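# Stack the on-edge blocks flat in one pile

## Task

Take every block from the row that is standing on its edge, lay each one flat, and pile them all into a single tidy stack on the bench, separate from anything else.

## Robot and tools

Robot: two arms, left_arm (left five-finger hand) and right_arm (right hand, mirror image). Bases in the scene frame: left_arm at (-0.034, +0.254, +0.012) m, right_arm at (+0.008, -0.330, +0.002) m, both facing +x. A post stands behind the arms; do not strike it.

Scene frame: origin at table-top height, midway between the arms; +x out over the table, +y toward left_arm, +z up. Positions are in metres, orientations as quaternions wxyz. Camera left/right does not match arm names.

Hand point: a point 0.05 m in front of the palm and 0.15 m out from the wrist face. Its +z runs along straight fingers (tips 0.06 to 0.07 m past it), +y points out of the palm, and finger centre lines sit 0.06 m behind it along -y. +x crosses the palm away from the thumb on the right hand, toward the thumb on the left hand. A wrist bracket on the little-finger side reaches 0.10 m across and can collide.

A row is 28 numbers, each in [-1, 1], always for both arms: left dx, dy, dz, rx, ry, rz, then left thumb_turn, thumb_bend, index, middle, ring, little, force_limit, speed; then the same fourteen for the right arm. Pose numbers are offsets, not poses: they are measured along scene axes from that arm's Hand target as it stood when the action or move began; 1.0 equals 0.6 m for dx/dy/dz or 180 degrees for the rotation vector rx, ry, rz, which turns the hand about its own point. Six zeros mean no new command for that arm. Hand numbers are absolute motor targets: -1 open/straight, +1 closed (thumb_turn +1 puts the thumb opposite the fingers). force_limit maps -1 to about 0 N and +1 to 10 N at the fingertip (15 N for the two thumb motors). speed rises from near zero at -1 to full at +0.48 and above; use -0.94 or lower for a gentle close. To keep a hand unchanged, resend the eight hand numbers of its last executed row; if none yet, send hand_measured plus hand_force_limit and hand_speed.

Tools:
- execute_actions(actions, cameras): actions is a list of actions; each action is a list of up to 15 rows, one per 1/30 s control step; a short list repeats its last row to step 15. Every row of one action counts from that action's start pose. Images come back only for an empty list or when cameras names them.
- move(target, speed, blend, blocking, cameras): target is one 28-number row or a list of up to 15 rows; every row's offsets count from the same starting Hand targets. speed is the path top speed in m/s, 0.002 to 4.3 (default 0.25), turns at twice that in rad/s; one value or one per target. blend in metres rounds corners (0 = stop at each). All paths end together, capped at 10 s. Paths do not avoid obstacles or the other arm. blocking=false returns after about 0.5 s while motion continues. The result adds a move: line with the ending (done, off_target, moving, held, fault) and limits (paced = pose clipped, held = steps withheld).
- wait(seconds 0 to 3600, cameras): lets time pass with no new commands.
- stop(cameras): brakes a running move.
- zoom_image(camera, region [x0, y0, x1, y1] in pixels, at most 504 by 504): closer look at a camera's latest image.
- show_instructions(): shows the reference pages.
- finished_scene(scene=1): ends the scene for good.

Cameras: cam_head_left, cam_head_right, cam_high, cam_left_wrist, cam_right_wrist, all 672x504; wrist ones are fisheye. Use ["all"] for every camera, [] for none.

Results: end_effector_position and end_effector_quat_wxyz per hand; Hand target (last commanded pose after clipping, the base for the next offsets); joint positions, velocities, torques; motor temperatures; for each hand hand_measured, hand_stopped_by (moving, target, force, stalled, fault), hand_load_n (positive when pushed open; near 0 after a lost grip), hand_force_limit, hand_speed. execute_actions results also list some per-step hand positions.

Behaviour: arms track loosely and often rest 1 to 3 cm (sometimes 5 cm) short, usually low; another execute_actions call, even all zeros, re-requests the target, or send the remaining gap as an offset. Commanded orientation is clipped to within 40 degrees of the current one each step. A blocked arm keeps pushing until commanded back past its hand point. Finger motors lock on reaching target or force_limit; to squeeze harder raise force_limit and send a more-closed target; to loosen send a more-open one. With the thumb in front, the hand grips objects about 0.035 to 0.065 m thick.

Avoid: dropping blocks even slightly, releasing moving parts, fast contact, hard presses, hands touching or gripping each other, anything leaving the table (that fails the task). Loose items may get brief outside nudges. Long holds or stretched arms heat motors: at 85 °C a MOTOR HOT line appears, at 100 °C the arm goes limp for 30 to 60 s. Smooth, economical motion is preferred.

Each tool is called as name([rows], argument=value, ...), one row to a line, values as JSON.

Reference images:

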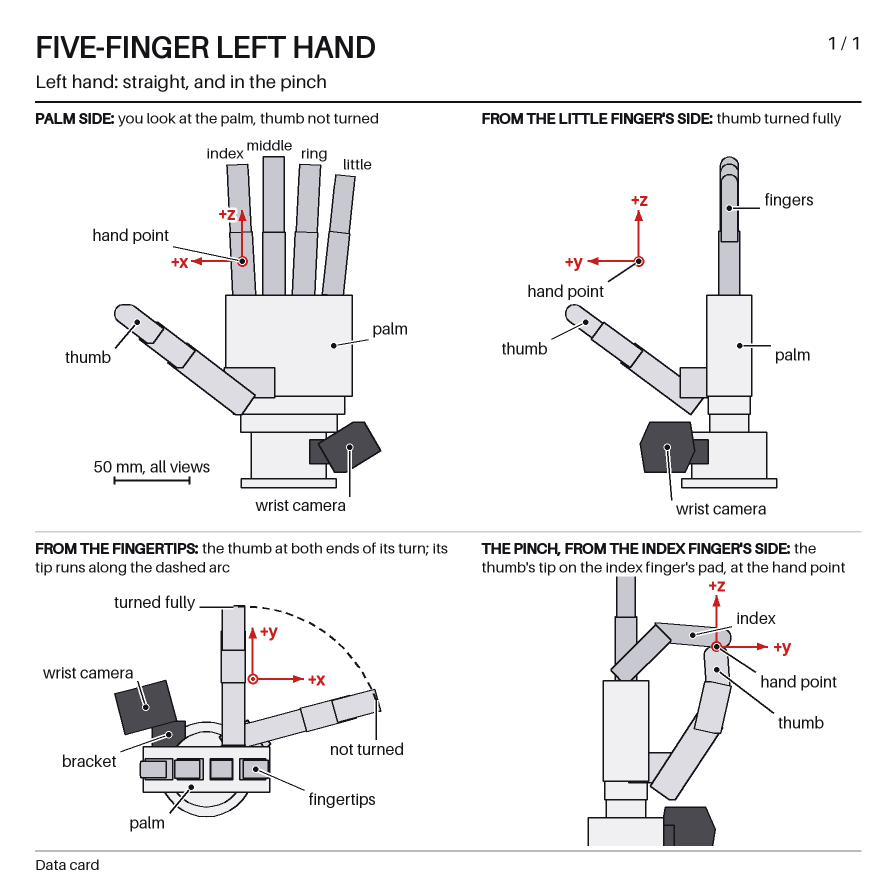

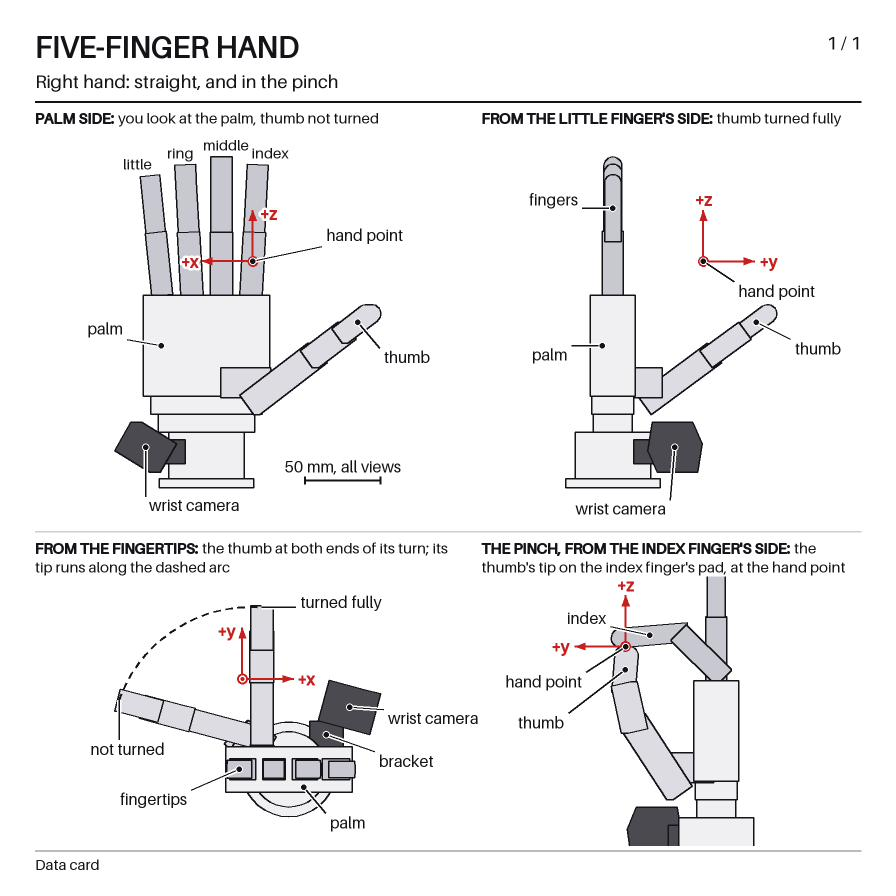

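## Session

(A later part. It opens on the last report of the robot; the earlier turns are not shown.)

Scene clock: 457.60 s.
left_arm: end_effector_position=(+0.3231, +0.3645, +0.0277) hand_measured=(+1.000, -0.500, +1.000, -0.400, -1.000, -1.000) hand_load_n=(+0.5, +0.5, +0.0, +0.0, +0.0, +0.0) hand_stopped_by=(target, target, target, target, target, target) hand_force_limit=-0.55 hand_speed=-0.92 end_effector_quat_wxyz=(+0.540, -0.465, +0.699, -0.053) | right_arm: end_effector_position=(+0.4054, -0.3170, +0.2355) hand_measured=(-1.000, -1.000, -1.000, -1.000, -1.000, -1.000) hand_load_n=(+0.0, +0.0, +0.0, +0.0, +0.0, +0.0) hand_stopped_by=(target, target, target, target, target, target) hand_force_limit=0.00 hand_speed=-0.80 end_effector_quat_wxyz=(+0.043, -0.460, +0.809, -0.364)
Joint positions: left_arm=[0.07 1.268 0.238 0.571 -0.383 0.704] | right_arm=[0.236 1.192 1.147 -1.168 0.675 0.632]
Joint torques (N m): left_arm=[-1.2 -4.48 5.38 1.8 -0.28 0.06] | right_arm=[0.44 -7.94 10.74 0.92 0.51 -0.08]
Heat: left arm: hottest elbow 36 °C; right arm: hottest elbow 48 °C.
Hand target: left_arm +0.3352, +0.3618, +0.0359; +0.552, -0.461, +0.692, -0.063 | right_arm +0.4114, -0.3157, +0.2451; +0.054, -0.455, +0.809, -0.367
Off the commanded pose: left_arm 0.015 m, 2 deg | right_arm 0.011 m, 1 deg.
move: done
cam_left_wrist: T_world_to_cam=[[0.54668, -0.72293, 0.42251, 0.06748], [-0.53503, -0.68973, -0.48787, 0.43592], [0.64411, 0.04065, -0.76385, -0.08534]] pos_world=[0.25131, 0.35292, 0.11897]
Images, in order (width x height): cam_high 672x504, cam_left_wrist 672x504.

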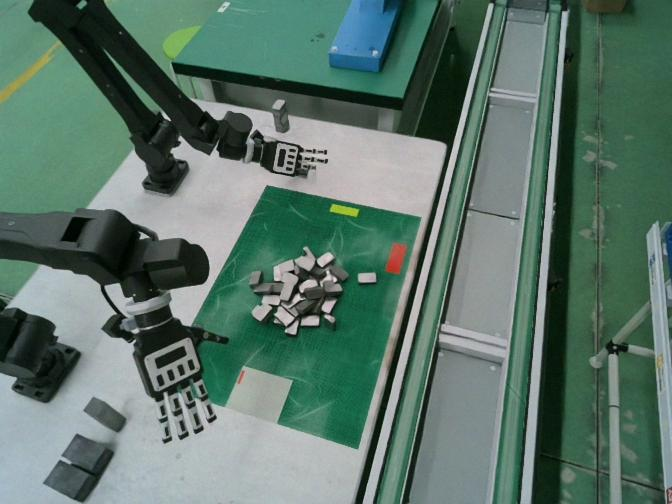

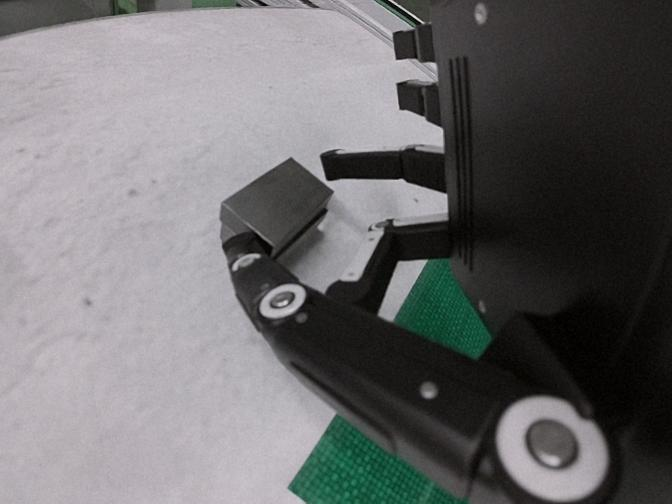

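move([
  [0.0,0.004,0.05,0,0,0,1,-0.5,1,-0.45,-1,-1,-0.55,-0.92,0,0,0,0,0,0,-1,-1,-1,-1,-1,-1,0,-0.8],
  [0.01,-0.06,0.14,0,0,0,1,-0.5,1,-0.45,-1,-1,-0.55,-0.92,0,0,0,0,0,0,-1,-1,-1,-1,-1,-1,0,-0.8],
], speed=0.06, cameras=["cam_left_wrist","cam_high"])

zoom_image(camera="cam_high", region=[285, 150, 320, 180])

zoom_image(camera="cam_left_wrist", region=[110, 180, 260, 310])

Scene clock: 461.10 s.
left_arm: end_effector_position=(+0.3241, +0.3316, +0.0970) hand_measured=(+1.000, -0.500, +1.000, -0.450, -1.000, -1.000) hand_load_n=(+0.5, +0.0, +0.0, +0.0, +0.0, +0.0) hand_stopped_by=(target, target, target, target, target, target) hand_force_limit=-0.55 hand_speed=-0.92 end_effector_quat_wxyz=(+0.537, -0.462, +0.704, -0.047) | right_arm: end_effector_position=(+0.4054, -0.3170, +0.2355) hand_measured=(-1.000, -1.000, -1.000, -1.000, -1.000, -1.000) hand_load_n=(+0.0, +0.0, +0.0, +0.0, +0.0, +0.0) hand_stopped_by=(target, target, target, target, target, target) hand_force_limit=0.00 hand_speed=-0.80 end_effector_quat_wxyz=(+0.043, -0.460, +0.809, -0.364)
Joint positions: left_arm=[-0.072 0.975 0.348 0.127 -0.51 0.642] | right_arm=[0.236 1.192 1.147 -1.168 0.675 0.632]
Joint torques (N m): left_arm=[-1.44 -4.31 9.16 0.64 -0.5 -0.01] | right_arm=[0.44 -7.94 10.74 0.92 0.51 -0.08]
Heat: left arm: hottest elbow 36 °C; right arm: hottest elbow 48 °C.
Hand target: left_arm +0.3412, +0.3258, +0.1200; +0.552, -0.461, +0.691, -0.063 | right_arm +0.4114, -0.3157, +0.2451; +0.054, -0.455, +0.809, -0.367
Off the commanded pose: left_arm 0.029 m, 3 deg | right_arm 0.011 m, 1 deg.
move: off_target (left_arm)
cam_left_wrist: T_world_to_cam=[[0.55071, -0.7285, 0.40743, 0.0159], [-0.54458, -0.68351, -0.48605, 0.44843], [0.63257, 0.0458, -0.77315, -0.02873]] pos_world=[0.25362, 0.31941, 0.18927]
Images, in order (width x height): cam_high 672x504, cam_left_wrist 672x504.

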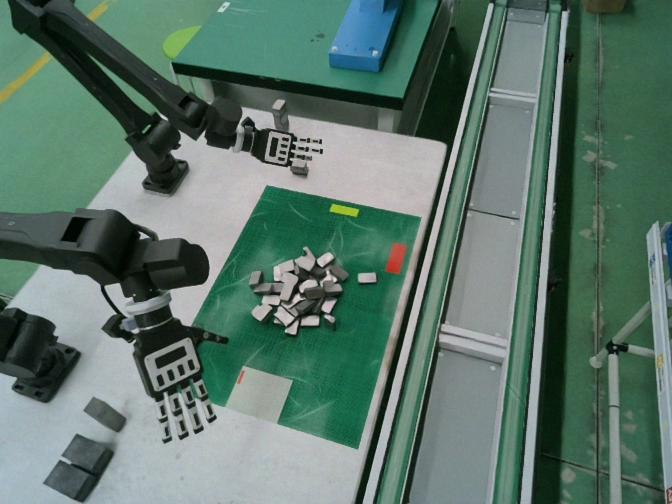

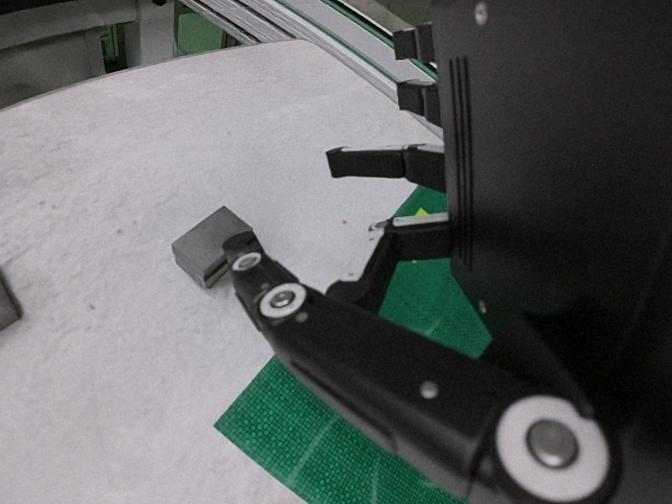

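Scaled by 14.400 from the camera's image (finer frame: 960x720).

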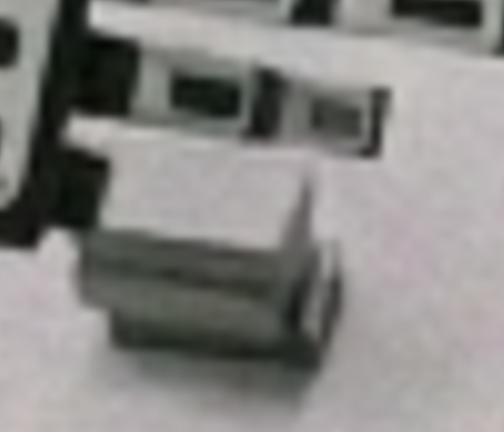

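Scaled by 3.360 from the camera's image (finer frame: 960x720).

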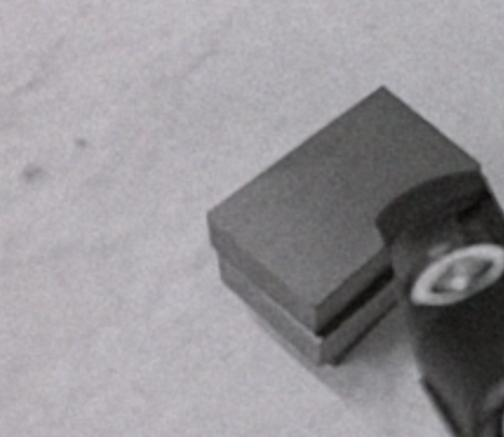

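move([
  [-0.01,0.03,0.04,-0.2496,-0.0148,0,1,-0.5,-0.4,-0.4,-1,-1,-0.55,-0.92,0,0,0,0,0,0,-1,-1,-1,-1,-1,-1,0,-0.8],
  [-0.022,0.08,-0.01,-0.2496,-0.0148,0,1,-0.5,-0.4,-0.4,-1,-1,-0.55,-0.92,0,0,0,0,0,0,-1,-1,-1,-1,-1,-1,0,-0.8],
], speed=0.15, cameras=["cam_left_wrist","cam_high"])

zoom_image(camera="cam_high", region=[285, 150, 320, 180])

zoom_image(camera="cam_left_wrist", region=[130, 120, 380, 320])

Scene clock: 472.60 s.
left_arm: end_effector_position=(+0.3212, +0.3671, +0.1060) hand_measured=(+1.000, -0.500, -0.400, -0.400, -1.000, -1.000) hand_load_n=(+0.0, +0.0, +0.0, +0.0, +0.0, +0.0) hand_stopped_by=(target, target, target, target, target, target) hand_force_limit=-0.55 hand_speed=-0.92 end_effector_quat_wxyz=(-0.336, +0.644, -0.602, +0.331) | right_arm: end_effector_position=(+0.4054, -0.3170, +0.2355) hand_measured=(-1.000, -1.000, -1.000, -1.000, -1.000, -1.000) hand_load_n=(+0.0, +0.0, +0.0, +0.0, +0.0, +0.0) hand_stopped_by=(target, target, target, target, target, target) hand_force_limit=0.00 hand_speed=-0.80 end_effector_quat_wxyz=(+0.043, -0.460, +0.809, -0.364)
Joint positions: left_arm=[0.561 1.004 0.484 -0.134 0.424 0.279] | right_arm=[0.236 1.192 1.147 -1.168 0.675 0.632]
Joint torques (N m): left_arm=[-0.09 -4.13 7.42 1.42 0.25 0.16] | right_arm=[0.44 -7.88 10.74 0.94 0.51 -0.08]
Heat: left arm: hottest elbow 37 °C; right arm: hottest elbow 48 °C.
Hand target: left_arm +0.3280, +0.3739, +0.1139; -0.350, +0.636, -0.602, +0.333 | right_arm +0.4114, -0.3157, +0.2451; +0.054, -0.455, +0.809, -0.367
Off the commanded pose: left_arm 0.012 m, 2 deg | right_arm 0.011 m, 1 deg.
move: off_target (left_arm)
cam_left_wrist: T_world_to_cam=[[0.51592, -0.17473, 0.83862, -0.19818], [-0.50809, -0.8506, 0.13536, 0.45932], [0.68969, -0.49593, -0.52762, 0.13286]] pos_world=[0.24399, 0.42197, 0.17413]
Images, in order (width x height): cam_high 672x504, cam_left_wrist 672x504.

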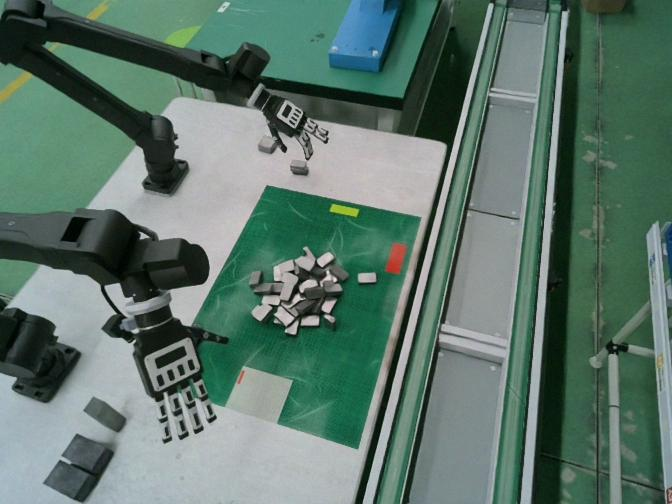

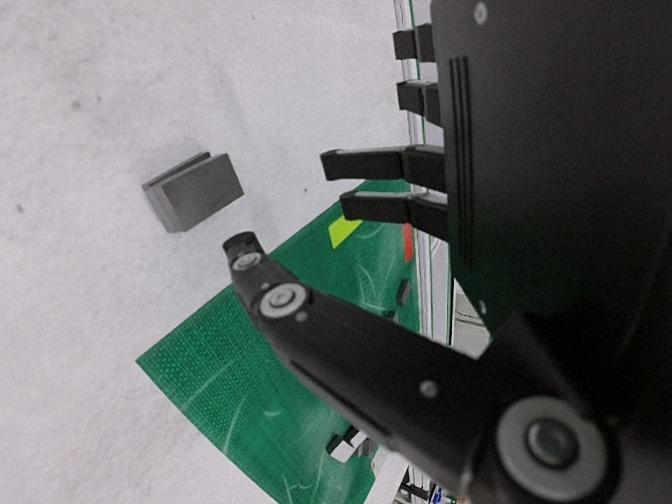

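Scaled by 14.400 from the camera's image (finer frame: 960x720).

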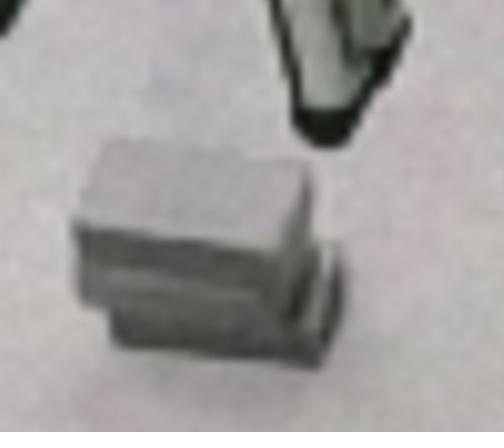

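Scaled by 2.016 from the camera's image (finer frame: 960x720).

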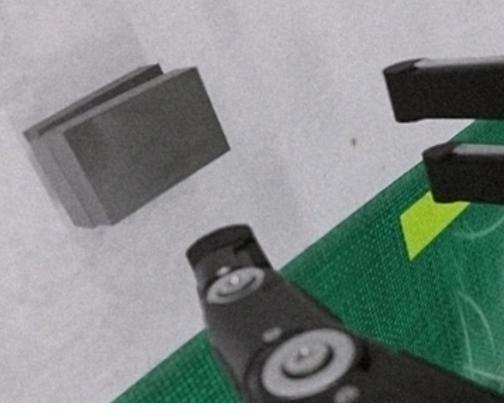

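zoom_image(camera="cam_left_wrist", region=[135, 145, 255, 240])

Scaled by 4.200 from the camera's image (finer frame: 960x720).

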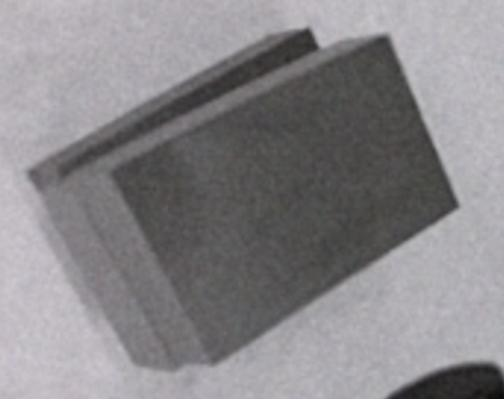

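move([
  [-0.005,0.0215,-0.04,0,0,0,1,-0.5,-0.4,-0.4,-1,-1,-0.55,-0.92,0,0,0,0,0,0,-1,-1,-1,-1,-1,-1,0,-0.8],
  [-0.008,0.0215,-0.119,0,0,0,1,-0.5,-0.4,-0.4,-1,-1,-0.55,-0.92,0,0,0,0,0,0,-1,-1,-1,-1,-1,-1,0,-0.8],
], speed=0.08, blend=0.01, cameras=["cam_left_wrist","cam_high"])

zoom_image(camera="cam_left_wrist", region=[190, 130, 370, 290])

zoom_image(camera="cam_high", region=[285, 150, 320, 180])

Scene clock: 480.40 s.
left_arm: end_effector_position=(+0.3221, +0.3804, +0.0416) hand_measured=(+1.000, -0.500, -0.400, -0.400, -1.000, -1.000) hand_load_n=(+0.0, +0.0, +0.0, +0.0, +0.0, +0.0) hand_stopped_by=(target, target, target, target, target, target) hand_force_limit=-0.55 hand_speed=-0.92 end_effector_quat_wxyz=(-0.341, +0.639, -0.603, +0.334) | right_arm: end_effector_position=(+0.4054, -0.3170, +0.2355) hand_measured=(-1.000, -1.000, -1.000, -1.000, -1.000, -1.000) hand_load_n=(+0.0, +0.0, +0.0, +0.0, +0.0, +0.0) hand_stopped_by=(target, target, target, target, target, target) hand_force_limit=0.00 hand_speed=-0.80 end_effector_quat_wxyz=(+0.043, -0.460, +0.809, -0.364)
Joint positions: left_arm=[0.603 1.211 0.394 0.162 0.464 0.312] | right_arm=[0.236 1.192 1.147 -1.168 0.675 0.632]
Joint torques (N m): left_arm=[0.38 -5.13 5.35 1.4 0.24 0.16] | right_arm=[0.44 -7.88 10.73 0.92 0.51 -0.08]
Heat: left arm: hottest elbow 37 °C; right arm: hottest elbow 48 °C.
Hand target: left_arm +0.3232, +0.3868, +0.0426; -0.350, +0.636, -0.602, +0.333 | right_arm +0.4114, -0.3157, +0.2451; +0.054, -0.455, +0.809, -0.367
Off the commanded pose: left_arm 0.007 m, 1 deg | right_arm 0.011 m, 1 deg.
move: done
cam_left_wrist: T_world_to_cam=[[0.50366, -0.18413, 0.84405, -0.13504], [-0.5158, -0.84786, 0.12282, 0.48165], [0.69302, -0.49722, -0.52201, 0.10409]] pos_world=[0.24431, 0.43527, 0.10915]
Images, in order (width x height): cam_high 672x504, cam_left_wrist 672x504.

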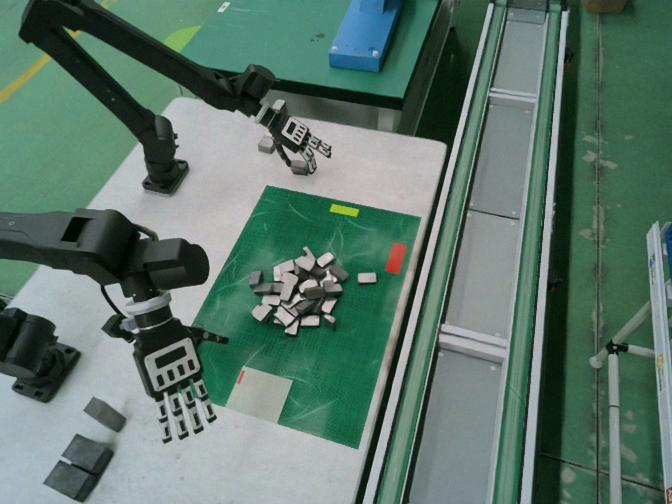

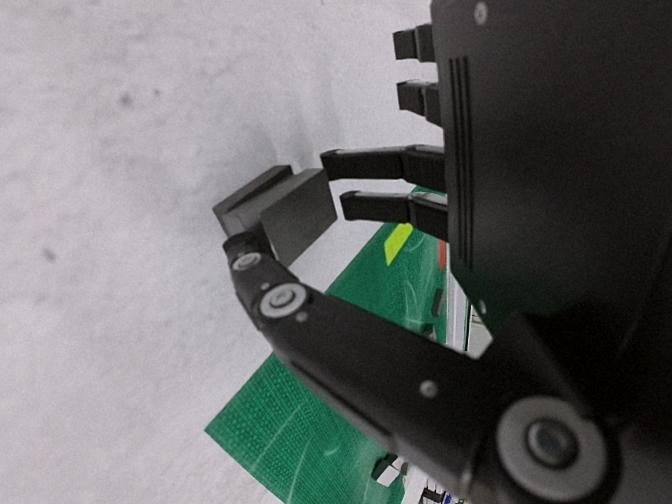

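Scaled by 2.800 from the camera's image (finer frame: 960x720).

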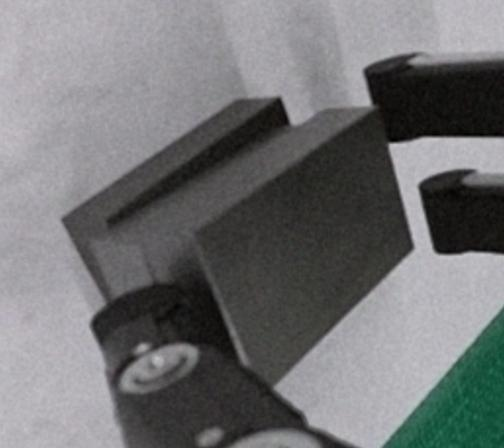

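Scaled by 14.400 from the camera's image (finer frame: 960x720).

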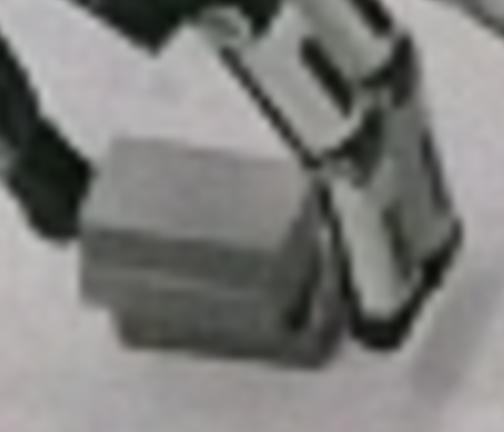

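move([
  [0,0,0,0,0,0,1,-0.5,0.15,0.15,-1,-1,-0.5,-0.92,0,0,0,0,0,0,-1,-1,-1,-1,-1,-1,0,-0.8],
], cameras=["cam_left_wrist"])

zoom_image(camera="cam_left_wrist", region=[190, 130, 370, 290])

Scene clock: 483.10 s.
left_arm: end_effector_position=(+0.3224, +0.3804, +0.0418) hand_measured=(+1.000, -0.500, -0.118, -0.132, -1.000, -1.000) hand_load_n=(+0.0, +2.5, +3.0, +2.0, +0.0, +0.0) hand_stopped_by=(target, target, force, force, target, target) hand_force_limit=-0.50 hand_speed=-0.92 end_effector_quat_wxyz=(-0.341, +0.638, -0.603, +0.335) | right_arm: end_effector_position=(+0.4054, -0.3170, +0.2355) hand_measured=(-1.000, -1.000, -1.000, -1.000, -1.000, -1.000) hand_load_n=(+0.0, +0.0, +0.0, +0.0, +0.0, +0.0) hand_stopped_by=(target, target, target, target, target, target) hand_force_limit=0.00 hand_speed=-0.80 end_effector_quat_wxyz=(+0.043, -0.460, +0.809, -0.364)
Joint positions: left_arm=[0.603 1.211 0.394 0.164 0.465 0.312] | right_arm=[0.236 1.192 1.147 -1.168 0.675 0.632]
Joint torques (N m): left_arm=[0.38 -5.19 5.35 1.36 0.21 0.17] | right_arm=[0.44 -7.88 10.74 0.92 0.51 -0.08]
Heat: left arm: hottest elbow 37 °C; right arm: hottest elbow 48 °C.
Hand target: left_arm +0.3232, +0.3868, +0.0426; -0.349, +0.636, -0.602, +0.333 | right_arm +0.4114, -0.3157, +0.2451; +0.054, -0.455, +0.809, -0.367
Off the commanded pose: left_arm 0.007 m, 1 deg | right_arm 0.011 m, 1 deg.
move: done
cam_left_wrist: T_world_to_cam=[[0.50221, -0.18483, 0.84476, -0.13462], [-0.51654, -0.84758, 0.12163, 0.48202], [0.69353, -0.49743, -0.52113, 0.10392]] pos_world=[0.24452, 0.43537, 0.10926]

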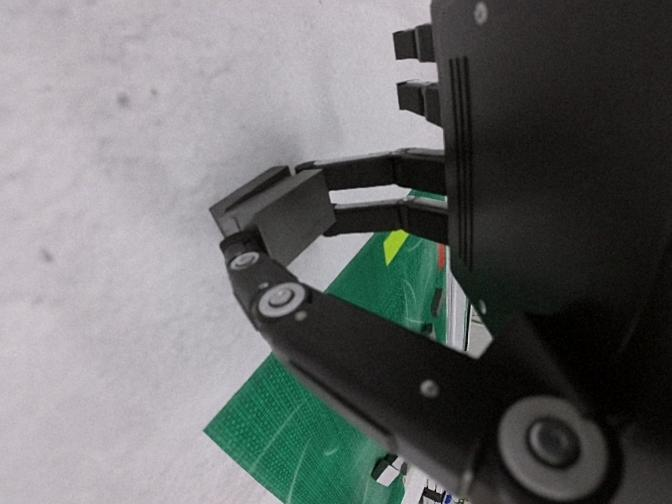

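Scaled by 2.800 from the camera's image (finer frame: 960x720).

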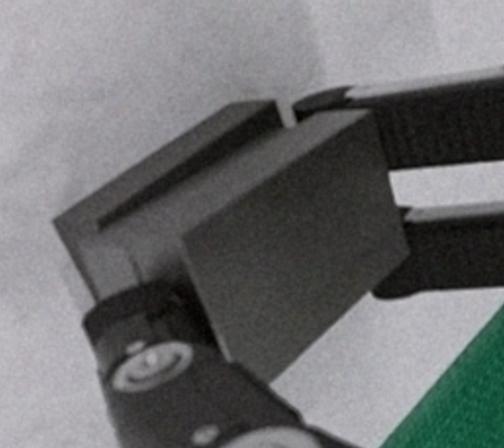

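zoom_image(camera="cam_left_wrist", region=[205, 155, 325, 255])

Scaled by 4.200 from the camera's image (finer frame: 960x720).

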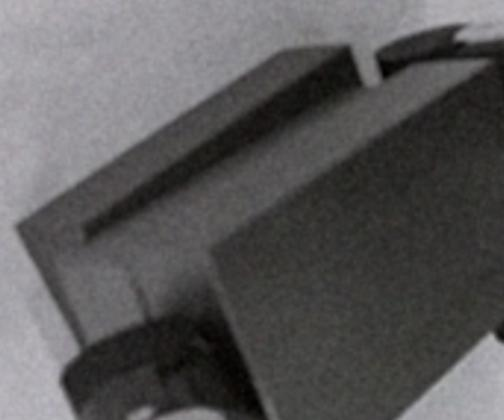

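move([
  [0.015,0.02,0.07,0,0,0,1,-0.5,0.15,0.15,-1,-1,-0.5,-0.92,0,0,0,0,0,0,-1,-1,-1,-1,-1,-1,0,-0.8],
  [0.0102,0.0053,0.005,0,0,0,1,-0.5,0.15,0.15,-1,-1,-0.5,-0.92,0,0,0,0,0,0,-1,-1,-1,-1,-1,-1,0,-0.8],
], speed=0.06, cameras=["cam_left_wrist","cam_high"])

zoom_image(camera="cam_left_wrist", region=[205, 155, 325, 255])

zoom_image(camera="cam_high", region=[285, 150, 320, 180])

Scene clock: 495.40 s.
left_arm: end_effector_position=(+0.3247, +0.3892, +0.0438) hand_measured=(+1.000, -0.500, -0.118, -0.132, -1.000, -1.000) hand_load_n=(+0.0, +3.0, +2.0, +1.5, +0.0, +0.0) hand_stopped_by=(target, target, force, force, target, target) hand_force_limit=-0.50 hand_speed=-0.92 end_effector_quat_wxyz=(-0.343, +0.640, -0.602, +0.331) | right_arm: end_effector_position=(+0.4054, -0.3170, +0.2355) hand_measured=(-1.000, -1.000, -1.000, -1.000, -1.000, -1.000) hand_load_n=(+0.0, +0.0, +0.0, +0.0, +0.0, +0.0) hand_stopped_by=(target, target, target, target, target, target) hand_force_limit=0.00 hand_speed=-0.80 end_effector_quat_wxyz=(+0.043, -0.460, +0.809, -0.364)
Joint positions: left_arm=[0.618 1.221 0.413 0.151 0.466 0.322] | right_arm=[0.236 1.192 1.147 -1.168 0.675 0.632]
Joint torques (N m): left_arm=[-0.97 -5.25 5.5 1.52 0.08 0.02] | right_arm=[0.44 -7.88 10.74 0.94 0.51 -0.08]
Heat: left arm: hottest elbow 37 °C; right arm: hottest elbow 49 °C.
Hand target: left_arm +0.3293, +0.3898, +0.0455; -0.349, +0.636, -0.602, +0.333 | right_arm +0.4114, -0.3157, +0.2451; +0.054, -0.455, +0.809, -0.367
Off the commanded pose: left_arm 0.005 m, 1 deg | right_arm 0.011 m, 1 deg.
move: done
cam_left_wrist: T_world_to_cam=[[0.50661, -0.18582, 0.84191, -0.13681], [-0.5092, -0.85249, 0.11825, 0.49019], [0.69575, -0.48861, -0.5265, 0.10379]] pos_world=[0.2467, 0.44318, 0.11186]
Images, in order (width x height): cam_high 672x504, cam_left_wrist 672x504.

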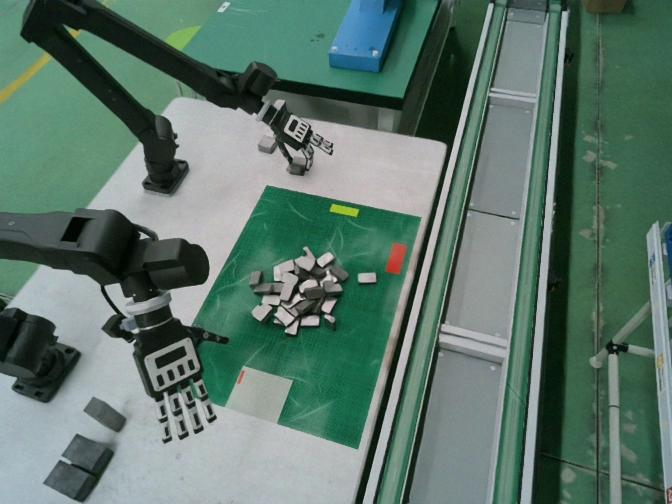

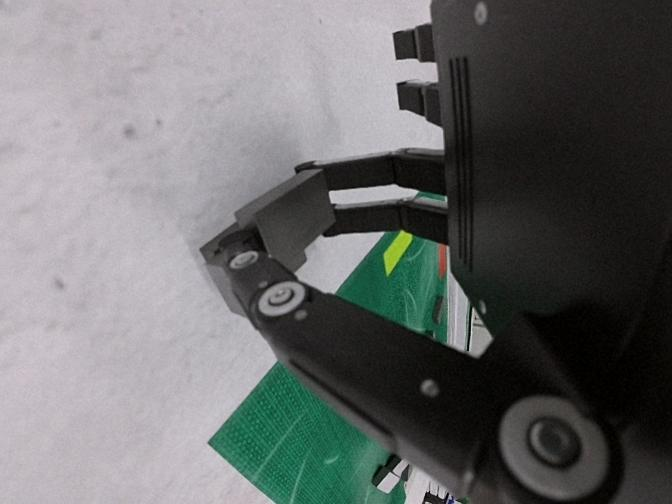

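Scaled by 4.200 from the camera's image (finer frame: 960x720).

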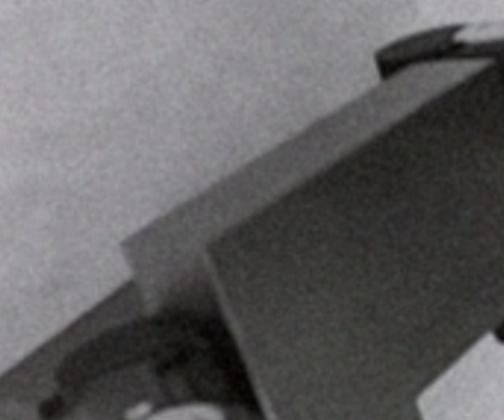

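Scaled by 14.400 from the camera's image (finer frame: 960x720).

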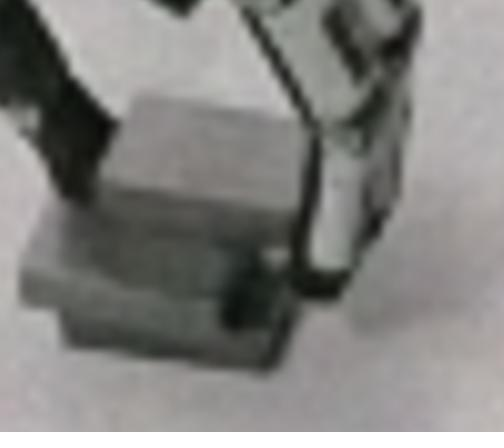

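zoom_image(camera="cam_left_wrist", region=[180, 180, 320, 320])

zoom_image(camera="cam_high", region=[282, 152, 312, 180])

Scaled by 3.600 from the camera's image (finer frame: 960x720).

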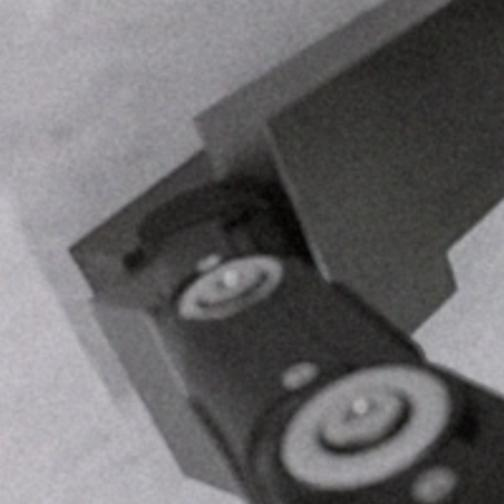

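Scaled by 16.800 from the camera's image (finer frame: 960x720).

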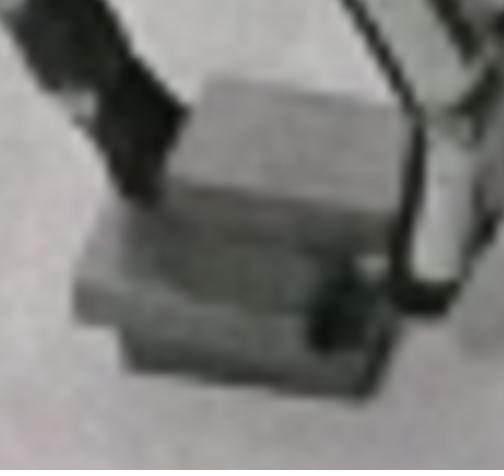

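move([
  [0.012,0.01,0.04,0,0,0,1,-0.5,0.15,0.15,-1,-1,-0.5,-0.92,0,0,0,0,0,0,-1,-1,-1,-1,-1,-1,0,-0.8],
  [0.012,-0.03,0.09,0,0,0,1,-0.5,0.15,0.15,-1,-1,-0.5,-0.92,0,0,0,0,0,0,-1,-1,-1,-1,-1,-1,0,-0.8],
], speed=0.06, cameras=["cam_left_wrist","cam_high"])

zoom_image(camera="cam_left_wrist", region=[120, 120, 320, 300])

zoom_image(camera="cam_high", region=[282, 150, 317, 180])

Scene clock: 504.47 s.
left_arm: end_effector_position=(+0.3163, +0.3653, +0.0724) hand_measured=(+1.000, -0.500, -0.118, -0.132, -1.000, -1.000) hand_load_n=(+0.0, +3.5, +2.0, +1.5, +0.0, +0.0) hand_stopped_by=(target, target, force, force, target, target) hand_force_limit=-0.50 hand_speed=-0.92 end_effector_quat_wxyz=(-0.327, +0.649, -0.606, +0.323) | right_arm: end_effector_position=(+0.4054, -0.3170, +0.2355) hand_measured=(-1.000, -1.000, -1.000, -1.000, -1.000, -1.000) hand_load_n=(+0.0, +0.0, +0.0, +0.0, +0.0, +0.0) hand_stopped_by=(target, target, target, target, target, target) hand_force_limit=0.00 hand_speed=-0.80 end_effector_quat_wxyz=(+0.043, -0.460, +0.809, -0.364)
Joint positions: left_arm=[0.557 1.072 0.432 -0.041 0.413 0.286] | right_arm=[0.236 1.192 1.147 -1.168 0.675 0.632]
Joint torques (N m): left_arm=[-1.49 -5.77 9.44 0.64 0.04 -0.06] | right_arm=[0.44 -7.94 10.76 0.94 0.51 -0.08]
Heat: left arm: hottest elbow 37 °C; right arm: hottest elbow 49 °C.
Hand target: left_arm +0.3364, +0.3719, +0.0993; -0.349, +0.636, -0.602, +0.333 | right_arm +0.4114, -0.3157, +0.2451; +0.054, -0.455, +0.809, -0.367
Off the commanded pose: left_arm 0.034 m, 3 deg | right_arm 0.011 m, 1 deg.
move: off_target (left_arm)
cam_left_wrist: T_world_to_cam=[[0.53739, -0.17228, 0.82555, -0.17451], [-0.50323, -0.85104, 0.14997, 0.45733], [0.67674, -0.49603, -0.54404, 0.12302]] pos_world=[0.24067, 0.42017, 0.14241]
Images, in order (width x height): cam_high 672x504, cam_left_wrist 672x504.

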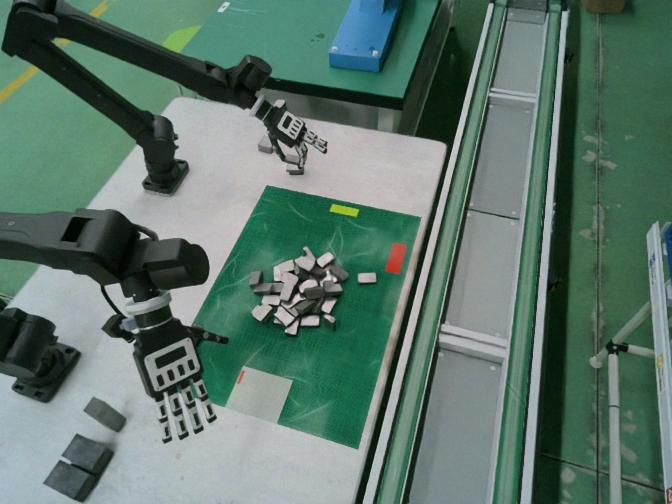

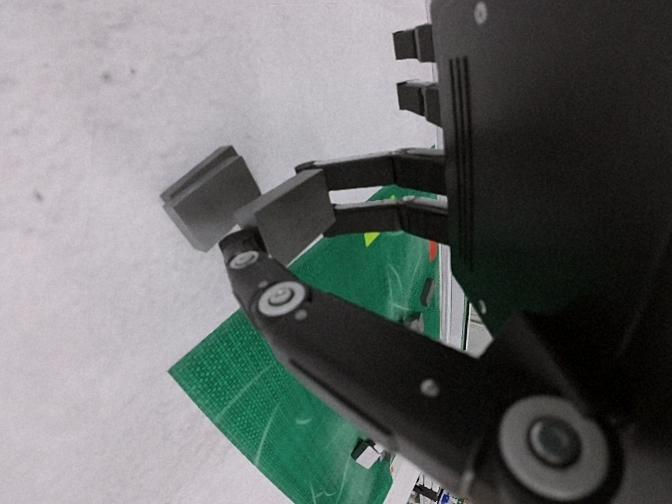

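Scaled by 2.520 from the camera's image (finer frame: 960x720).

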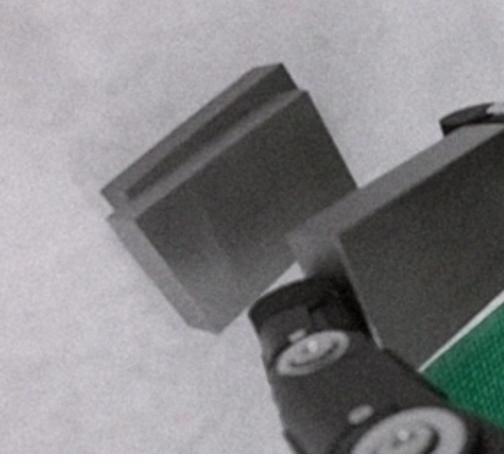

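Scaled by 14.400 from the camera's image (finer frame: 960x720).

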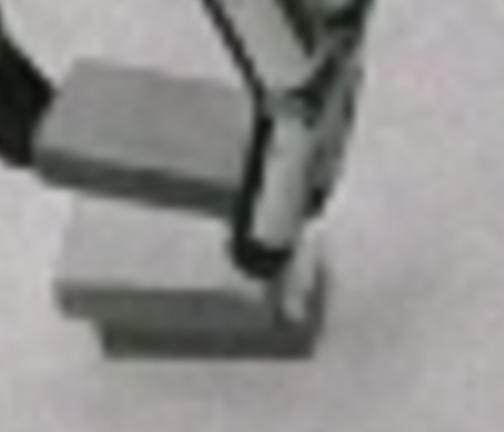

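move([
  [-0.012,0.005,0.02,0,0,0.0556,1,-0.5,0.15,0.15,-1,-1,-0.5,-0.92,0,0,0,0,0,0,-1,-1,-1,-1,-1,-1,0,-0.8],
  [-0.0333,0.0168,-0.0838,0,0,0.0556,1,-0.5,0.15,0.15,-1,-1,-0.5,-0.92,0,0,0,0,0,0,-1,-1,-1,-1,-1,-1,0,-0.8],
], speed=0.1, cameras=["cam_left_wrist","cam_high"])

zoom_image(camera="cam_left_wrist", region=[180, 130, 360, 290])

zoom_image(camera="cam_high", region=[282, 150, 317, 180])

Scene clock: 511.90 s.
left_arm: end_effector_position=(+0.3136, +0.3750, +0.0455) hand_measured=(+1.000, -0.500, -0.118, -0.132, -1.000, -1.000) hand_load_n=(+0.0, +3.5, +2.0, +1.5, +0.0, -0.5) hand_stopped_by=(target, target, force, force, target, target) hand_force_limit=-0.50 hand_speed=-0.92 end_effector_quat_wxyz=(-0.366, +0.690, -0.547, +0.300) | right_arm: end_effector_position=(+0.4054, -0.3170, +0.2355) hand_measured=(-1.000, -1.000, -1.000, -1.000, -1.000, -1.000) hand_load_n=(+0.0, +0.0, +0.0, +0.0, +0.0, +0.0) hand_stopped_by=(target, target, target, target, target, target) hand_force_limit=0.00 hand_speed=-0.80 end_effector_quat_wxyz=(+0.043, -0.460, +0.809, -0.364)
Joint positions: left_arm=[0.531 1.112 0.337 0.166 0.261 0.161] | right_arm=[0.236 1.192 1.147 -1.168 0.675 0.632]
Joint torques (N m): left_arm=[0.38 -4.19 5.72 1.65 0.16 0.15] | right_arm=[0.44 -7.88 10.74 0.92 0.51 -0.08]
Heat: left arm: hottest elbow 38 °C; right arm: hottest elbow 49 °C.
Hand target: left_arm +0.3166, +0.3819, +0.0492; -0.377, +0.686, -0.544, +0.301 | right_arm +0.4114, -0.3157, +0.2451; +0.054, -0.455, +0.809, -0.367
Off the commanded pose: left_arm 0.008 m, 1 deg | right_arm 0.011 m, 1 deg.
move: done
cam_left_wrist: T_world_to_cam=[[0.536, -0.09407, 0.83896, -0.17869], [-0.35985, -0.92443, 0.12626, 0.45191], [0.76368, -0.36958, -0.52935, 0.03965]] pos_world=[0.22812, 0.4156, 0.11385]
Images, in order (width x height): cam_high 672x504, cam_left_wrist 672x504.

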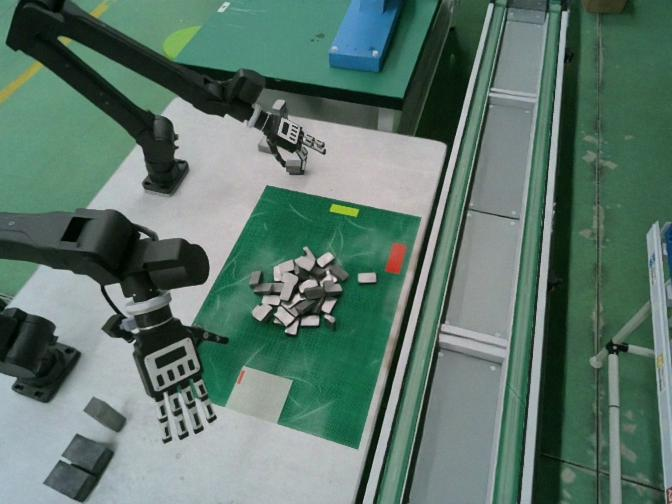

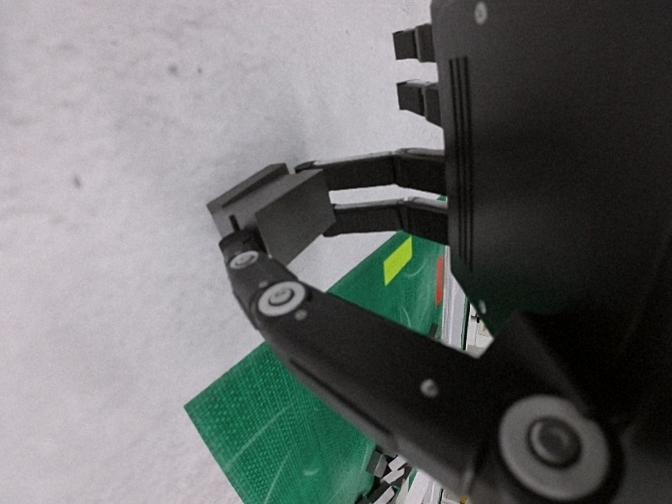

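Scaled by 2.800 from the camera's image (finer frame: 960x720).

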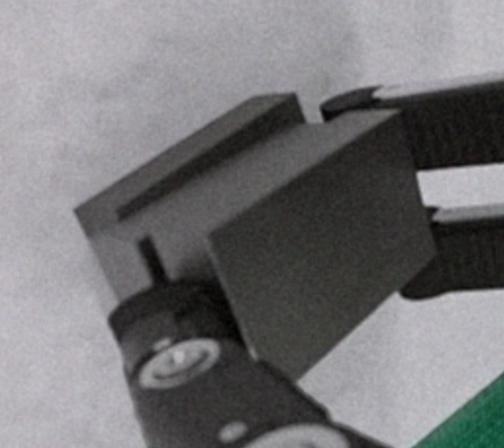

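Scaled by 14.400 from the camera's image (finer frame: 960x720).

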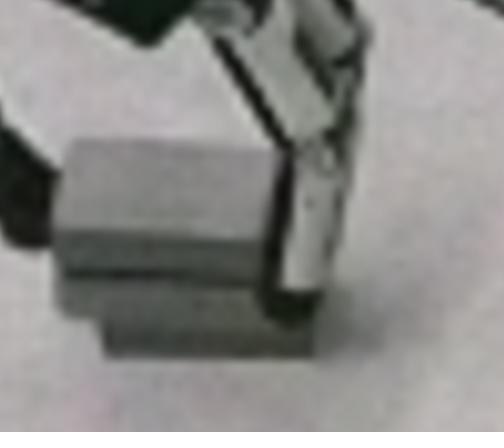

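move([
  [0.0,0.0,-0.0117,0,0,0,1,-0.5,0.15,0.15,-1,-1,-0.5,-0.92,0,0,0,0,0,0,-1,-1,-1,-1,-1,-1,0,-0.8],
], speed=0.03, cameras=["cam_left_wrist","cam_high"])

zoom_image(camera="cam_left_wrist", region=[180, 130, 360, 290])

zoom_image(camera="cam_high", region=[282, 150, 317, 180])

Scene clock: 514.90 s.
left_arm: end_effector_position=(+0.3156, +0.3759, +0.0427) hand_measured=(+1.000, -0.500, -0.118, -0.132, -1.000, -1.000) hand_load_n=(+0.0, +3.5, +2.0, +1.5, +0.0, +0.0) hand_stopped_by=(target, target, force, force, target, target) hand_force_limit=-0.50 hand_speed=-0.92 end_effector_quat_wxyz=(-0.370, +0.687, -0.547, +0.303) | right_arm: end_effector_position=(+0.4054, -0.3170, +0.2355) hand_measured=(-1.000, -1.000, -1.000, -1.000, -1.000, -1.000) hand_load_n=(+0.0, +0.0, +0.0, +0.0, +0.0, +0.0) hand_stopped_by=(target, target, target, target, target, target) hand_force_limit=0.00 hand_speed=-0.80 end_effector_quat_wxyz=(+0.043, -0.460, +0.809, -0.364)
Joint positions: left_arm=[0.531 1.131 0.331 0.204 0.263 0.161] | right_arm=[0.236 1.192 1.147 -1.168 0.675 0.632]
Joint torques (N m): left_arm=[0.44 -3.72 5.42 1.63 0.07 0.14] | right_arm=[0.44 -7.94 10.74 0.94 0.51 -0.08]
Heat: left arm: hottest elbow 37 °C; right arm: hottest elbow 49 °C.
Hand target: left_arm +0.3165, +0.3820, +0.0422; -0.377, +0.686, -0.544, +0.301 | right_arm +0.4114, -0.3157, +0.2451; +0.054, -0.455, +0.809, -0.367
Off the commanded pose: left_arm 0.006 m, 1 deg | right_arm 0.011 m, 1 deg.
move: done
cam_left_wrist: T_world_to_cam=[[0.52672, -0.09938, 0.84421, -0.1727], [-0.36278, -0.92443, 0.11753, 0.45514], [0.76874, -0.36817, -0.52297, 0.03454]] pos_world=[0.22953, 0.4163, 0.11036]
Images, in order (width x height): cam_high 672x504, cam_left_wrist 672x504.

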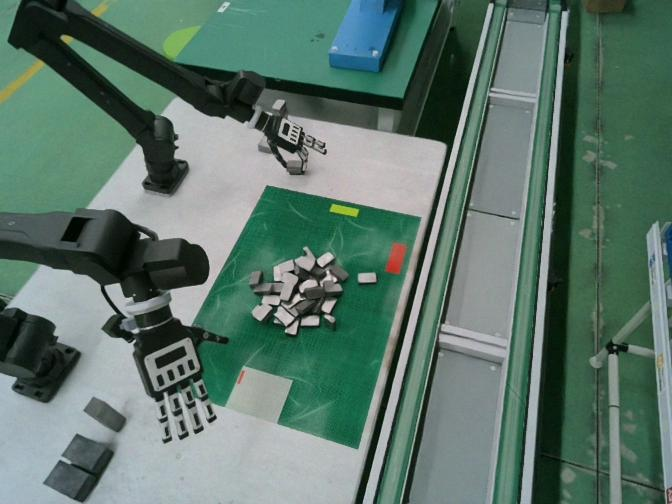

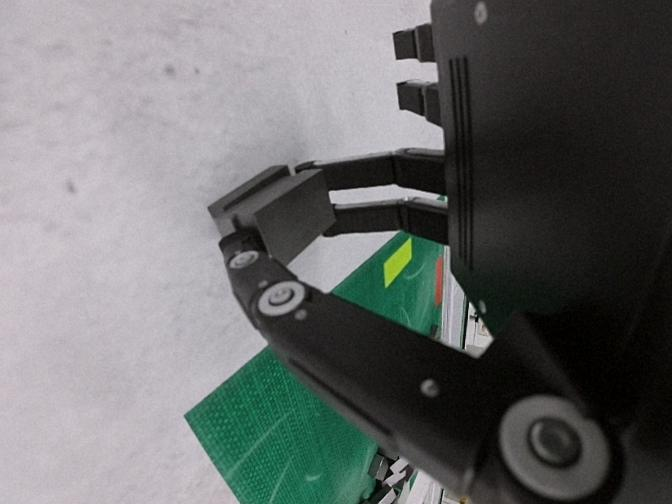

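Scaled by 2.800 from the camera's image (finer frame: 960x720).

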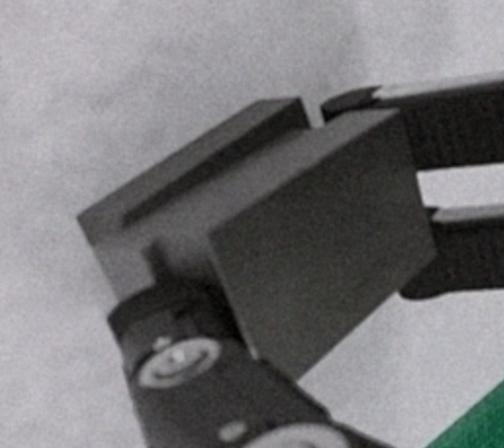

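Scaled by 14.400 from the camera's image (finer frame: 960x720).

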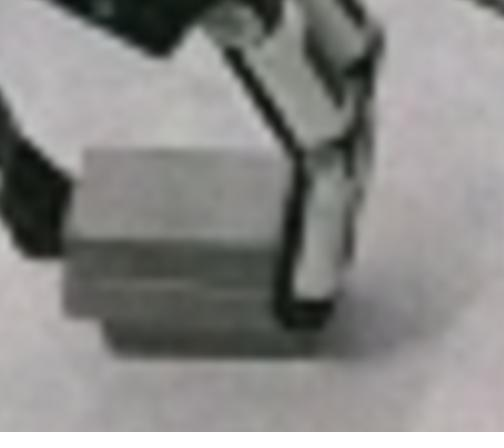

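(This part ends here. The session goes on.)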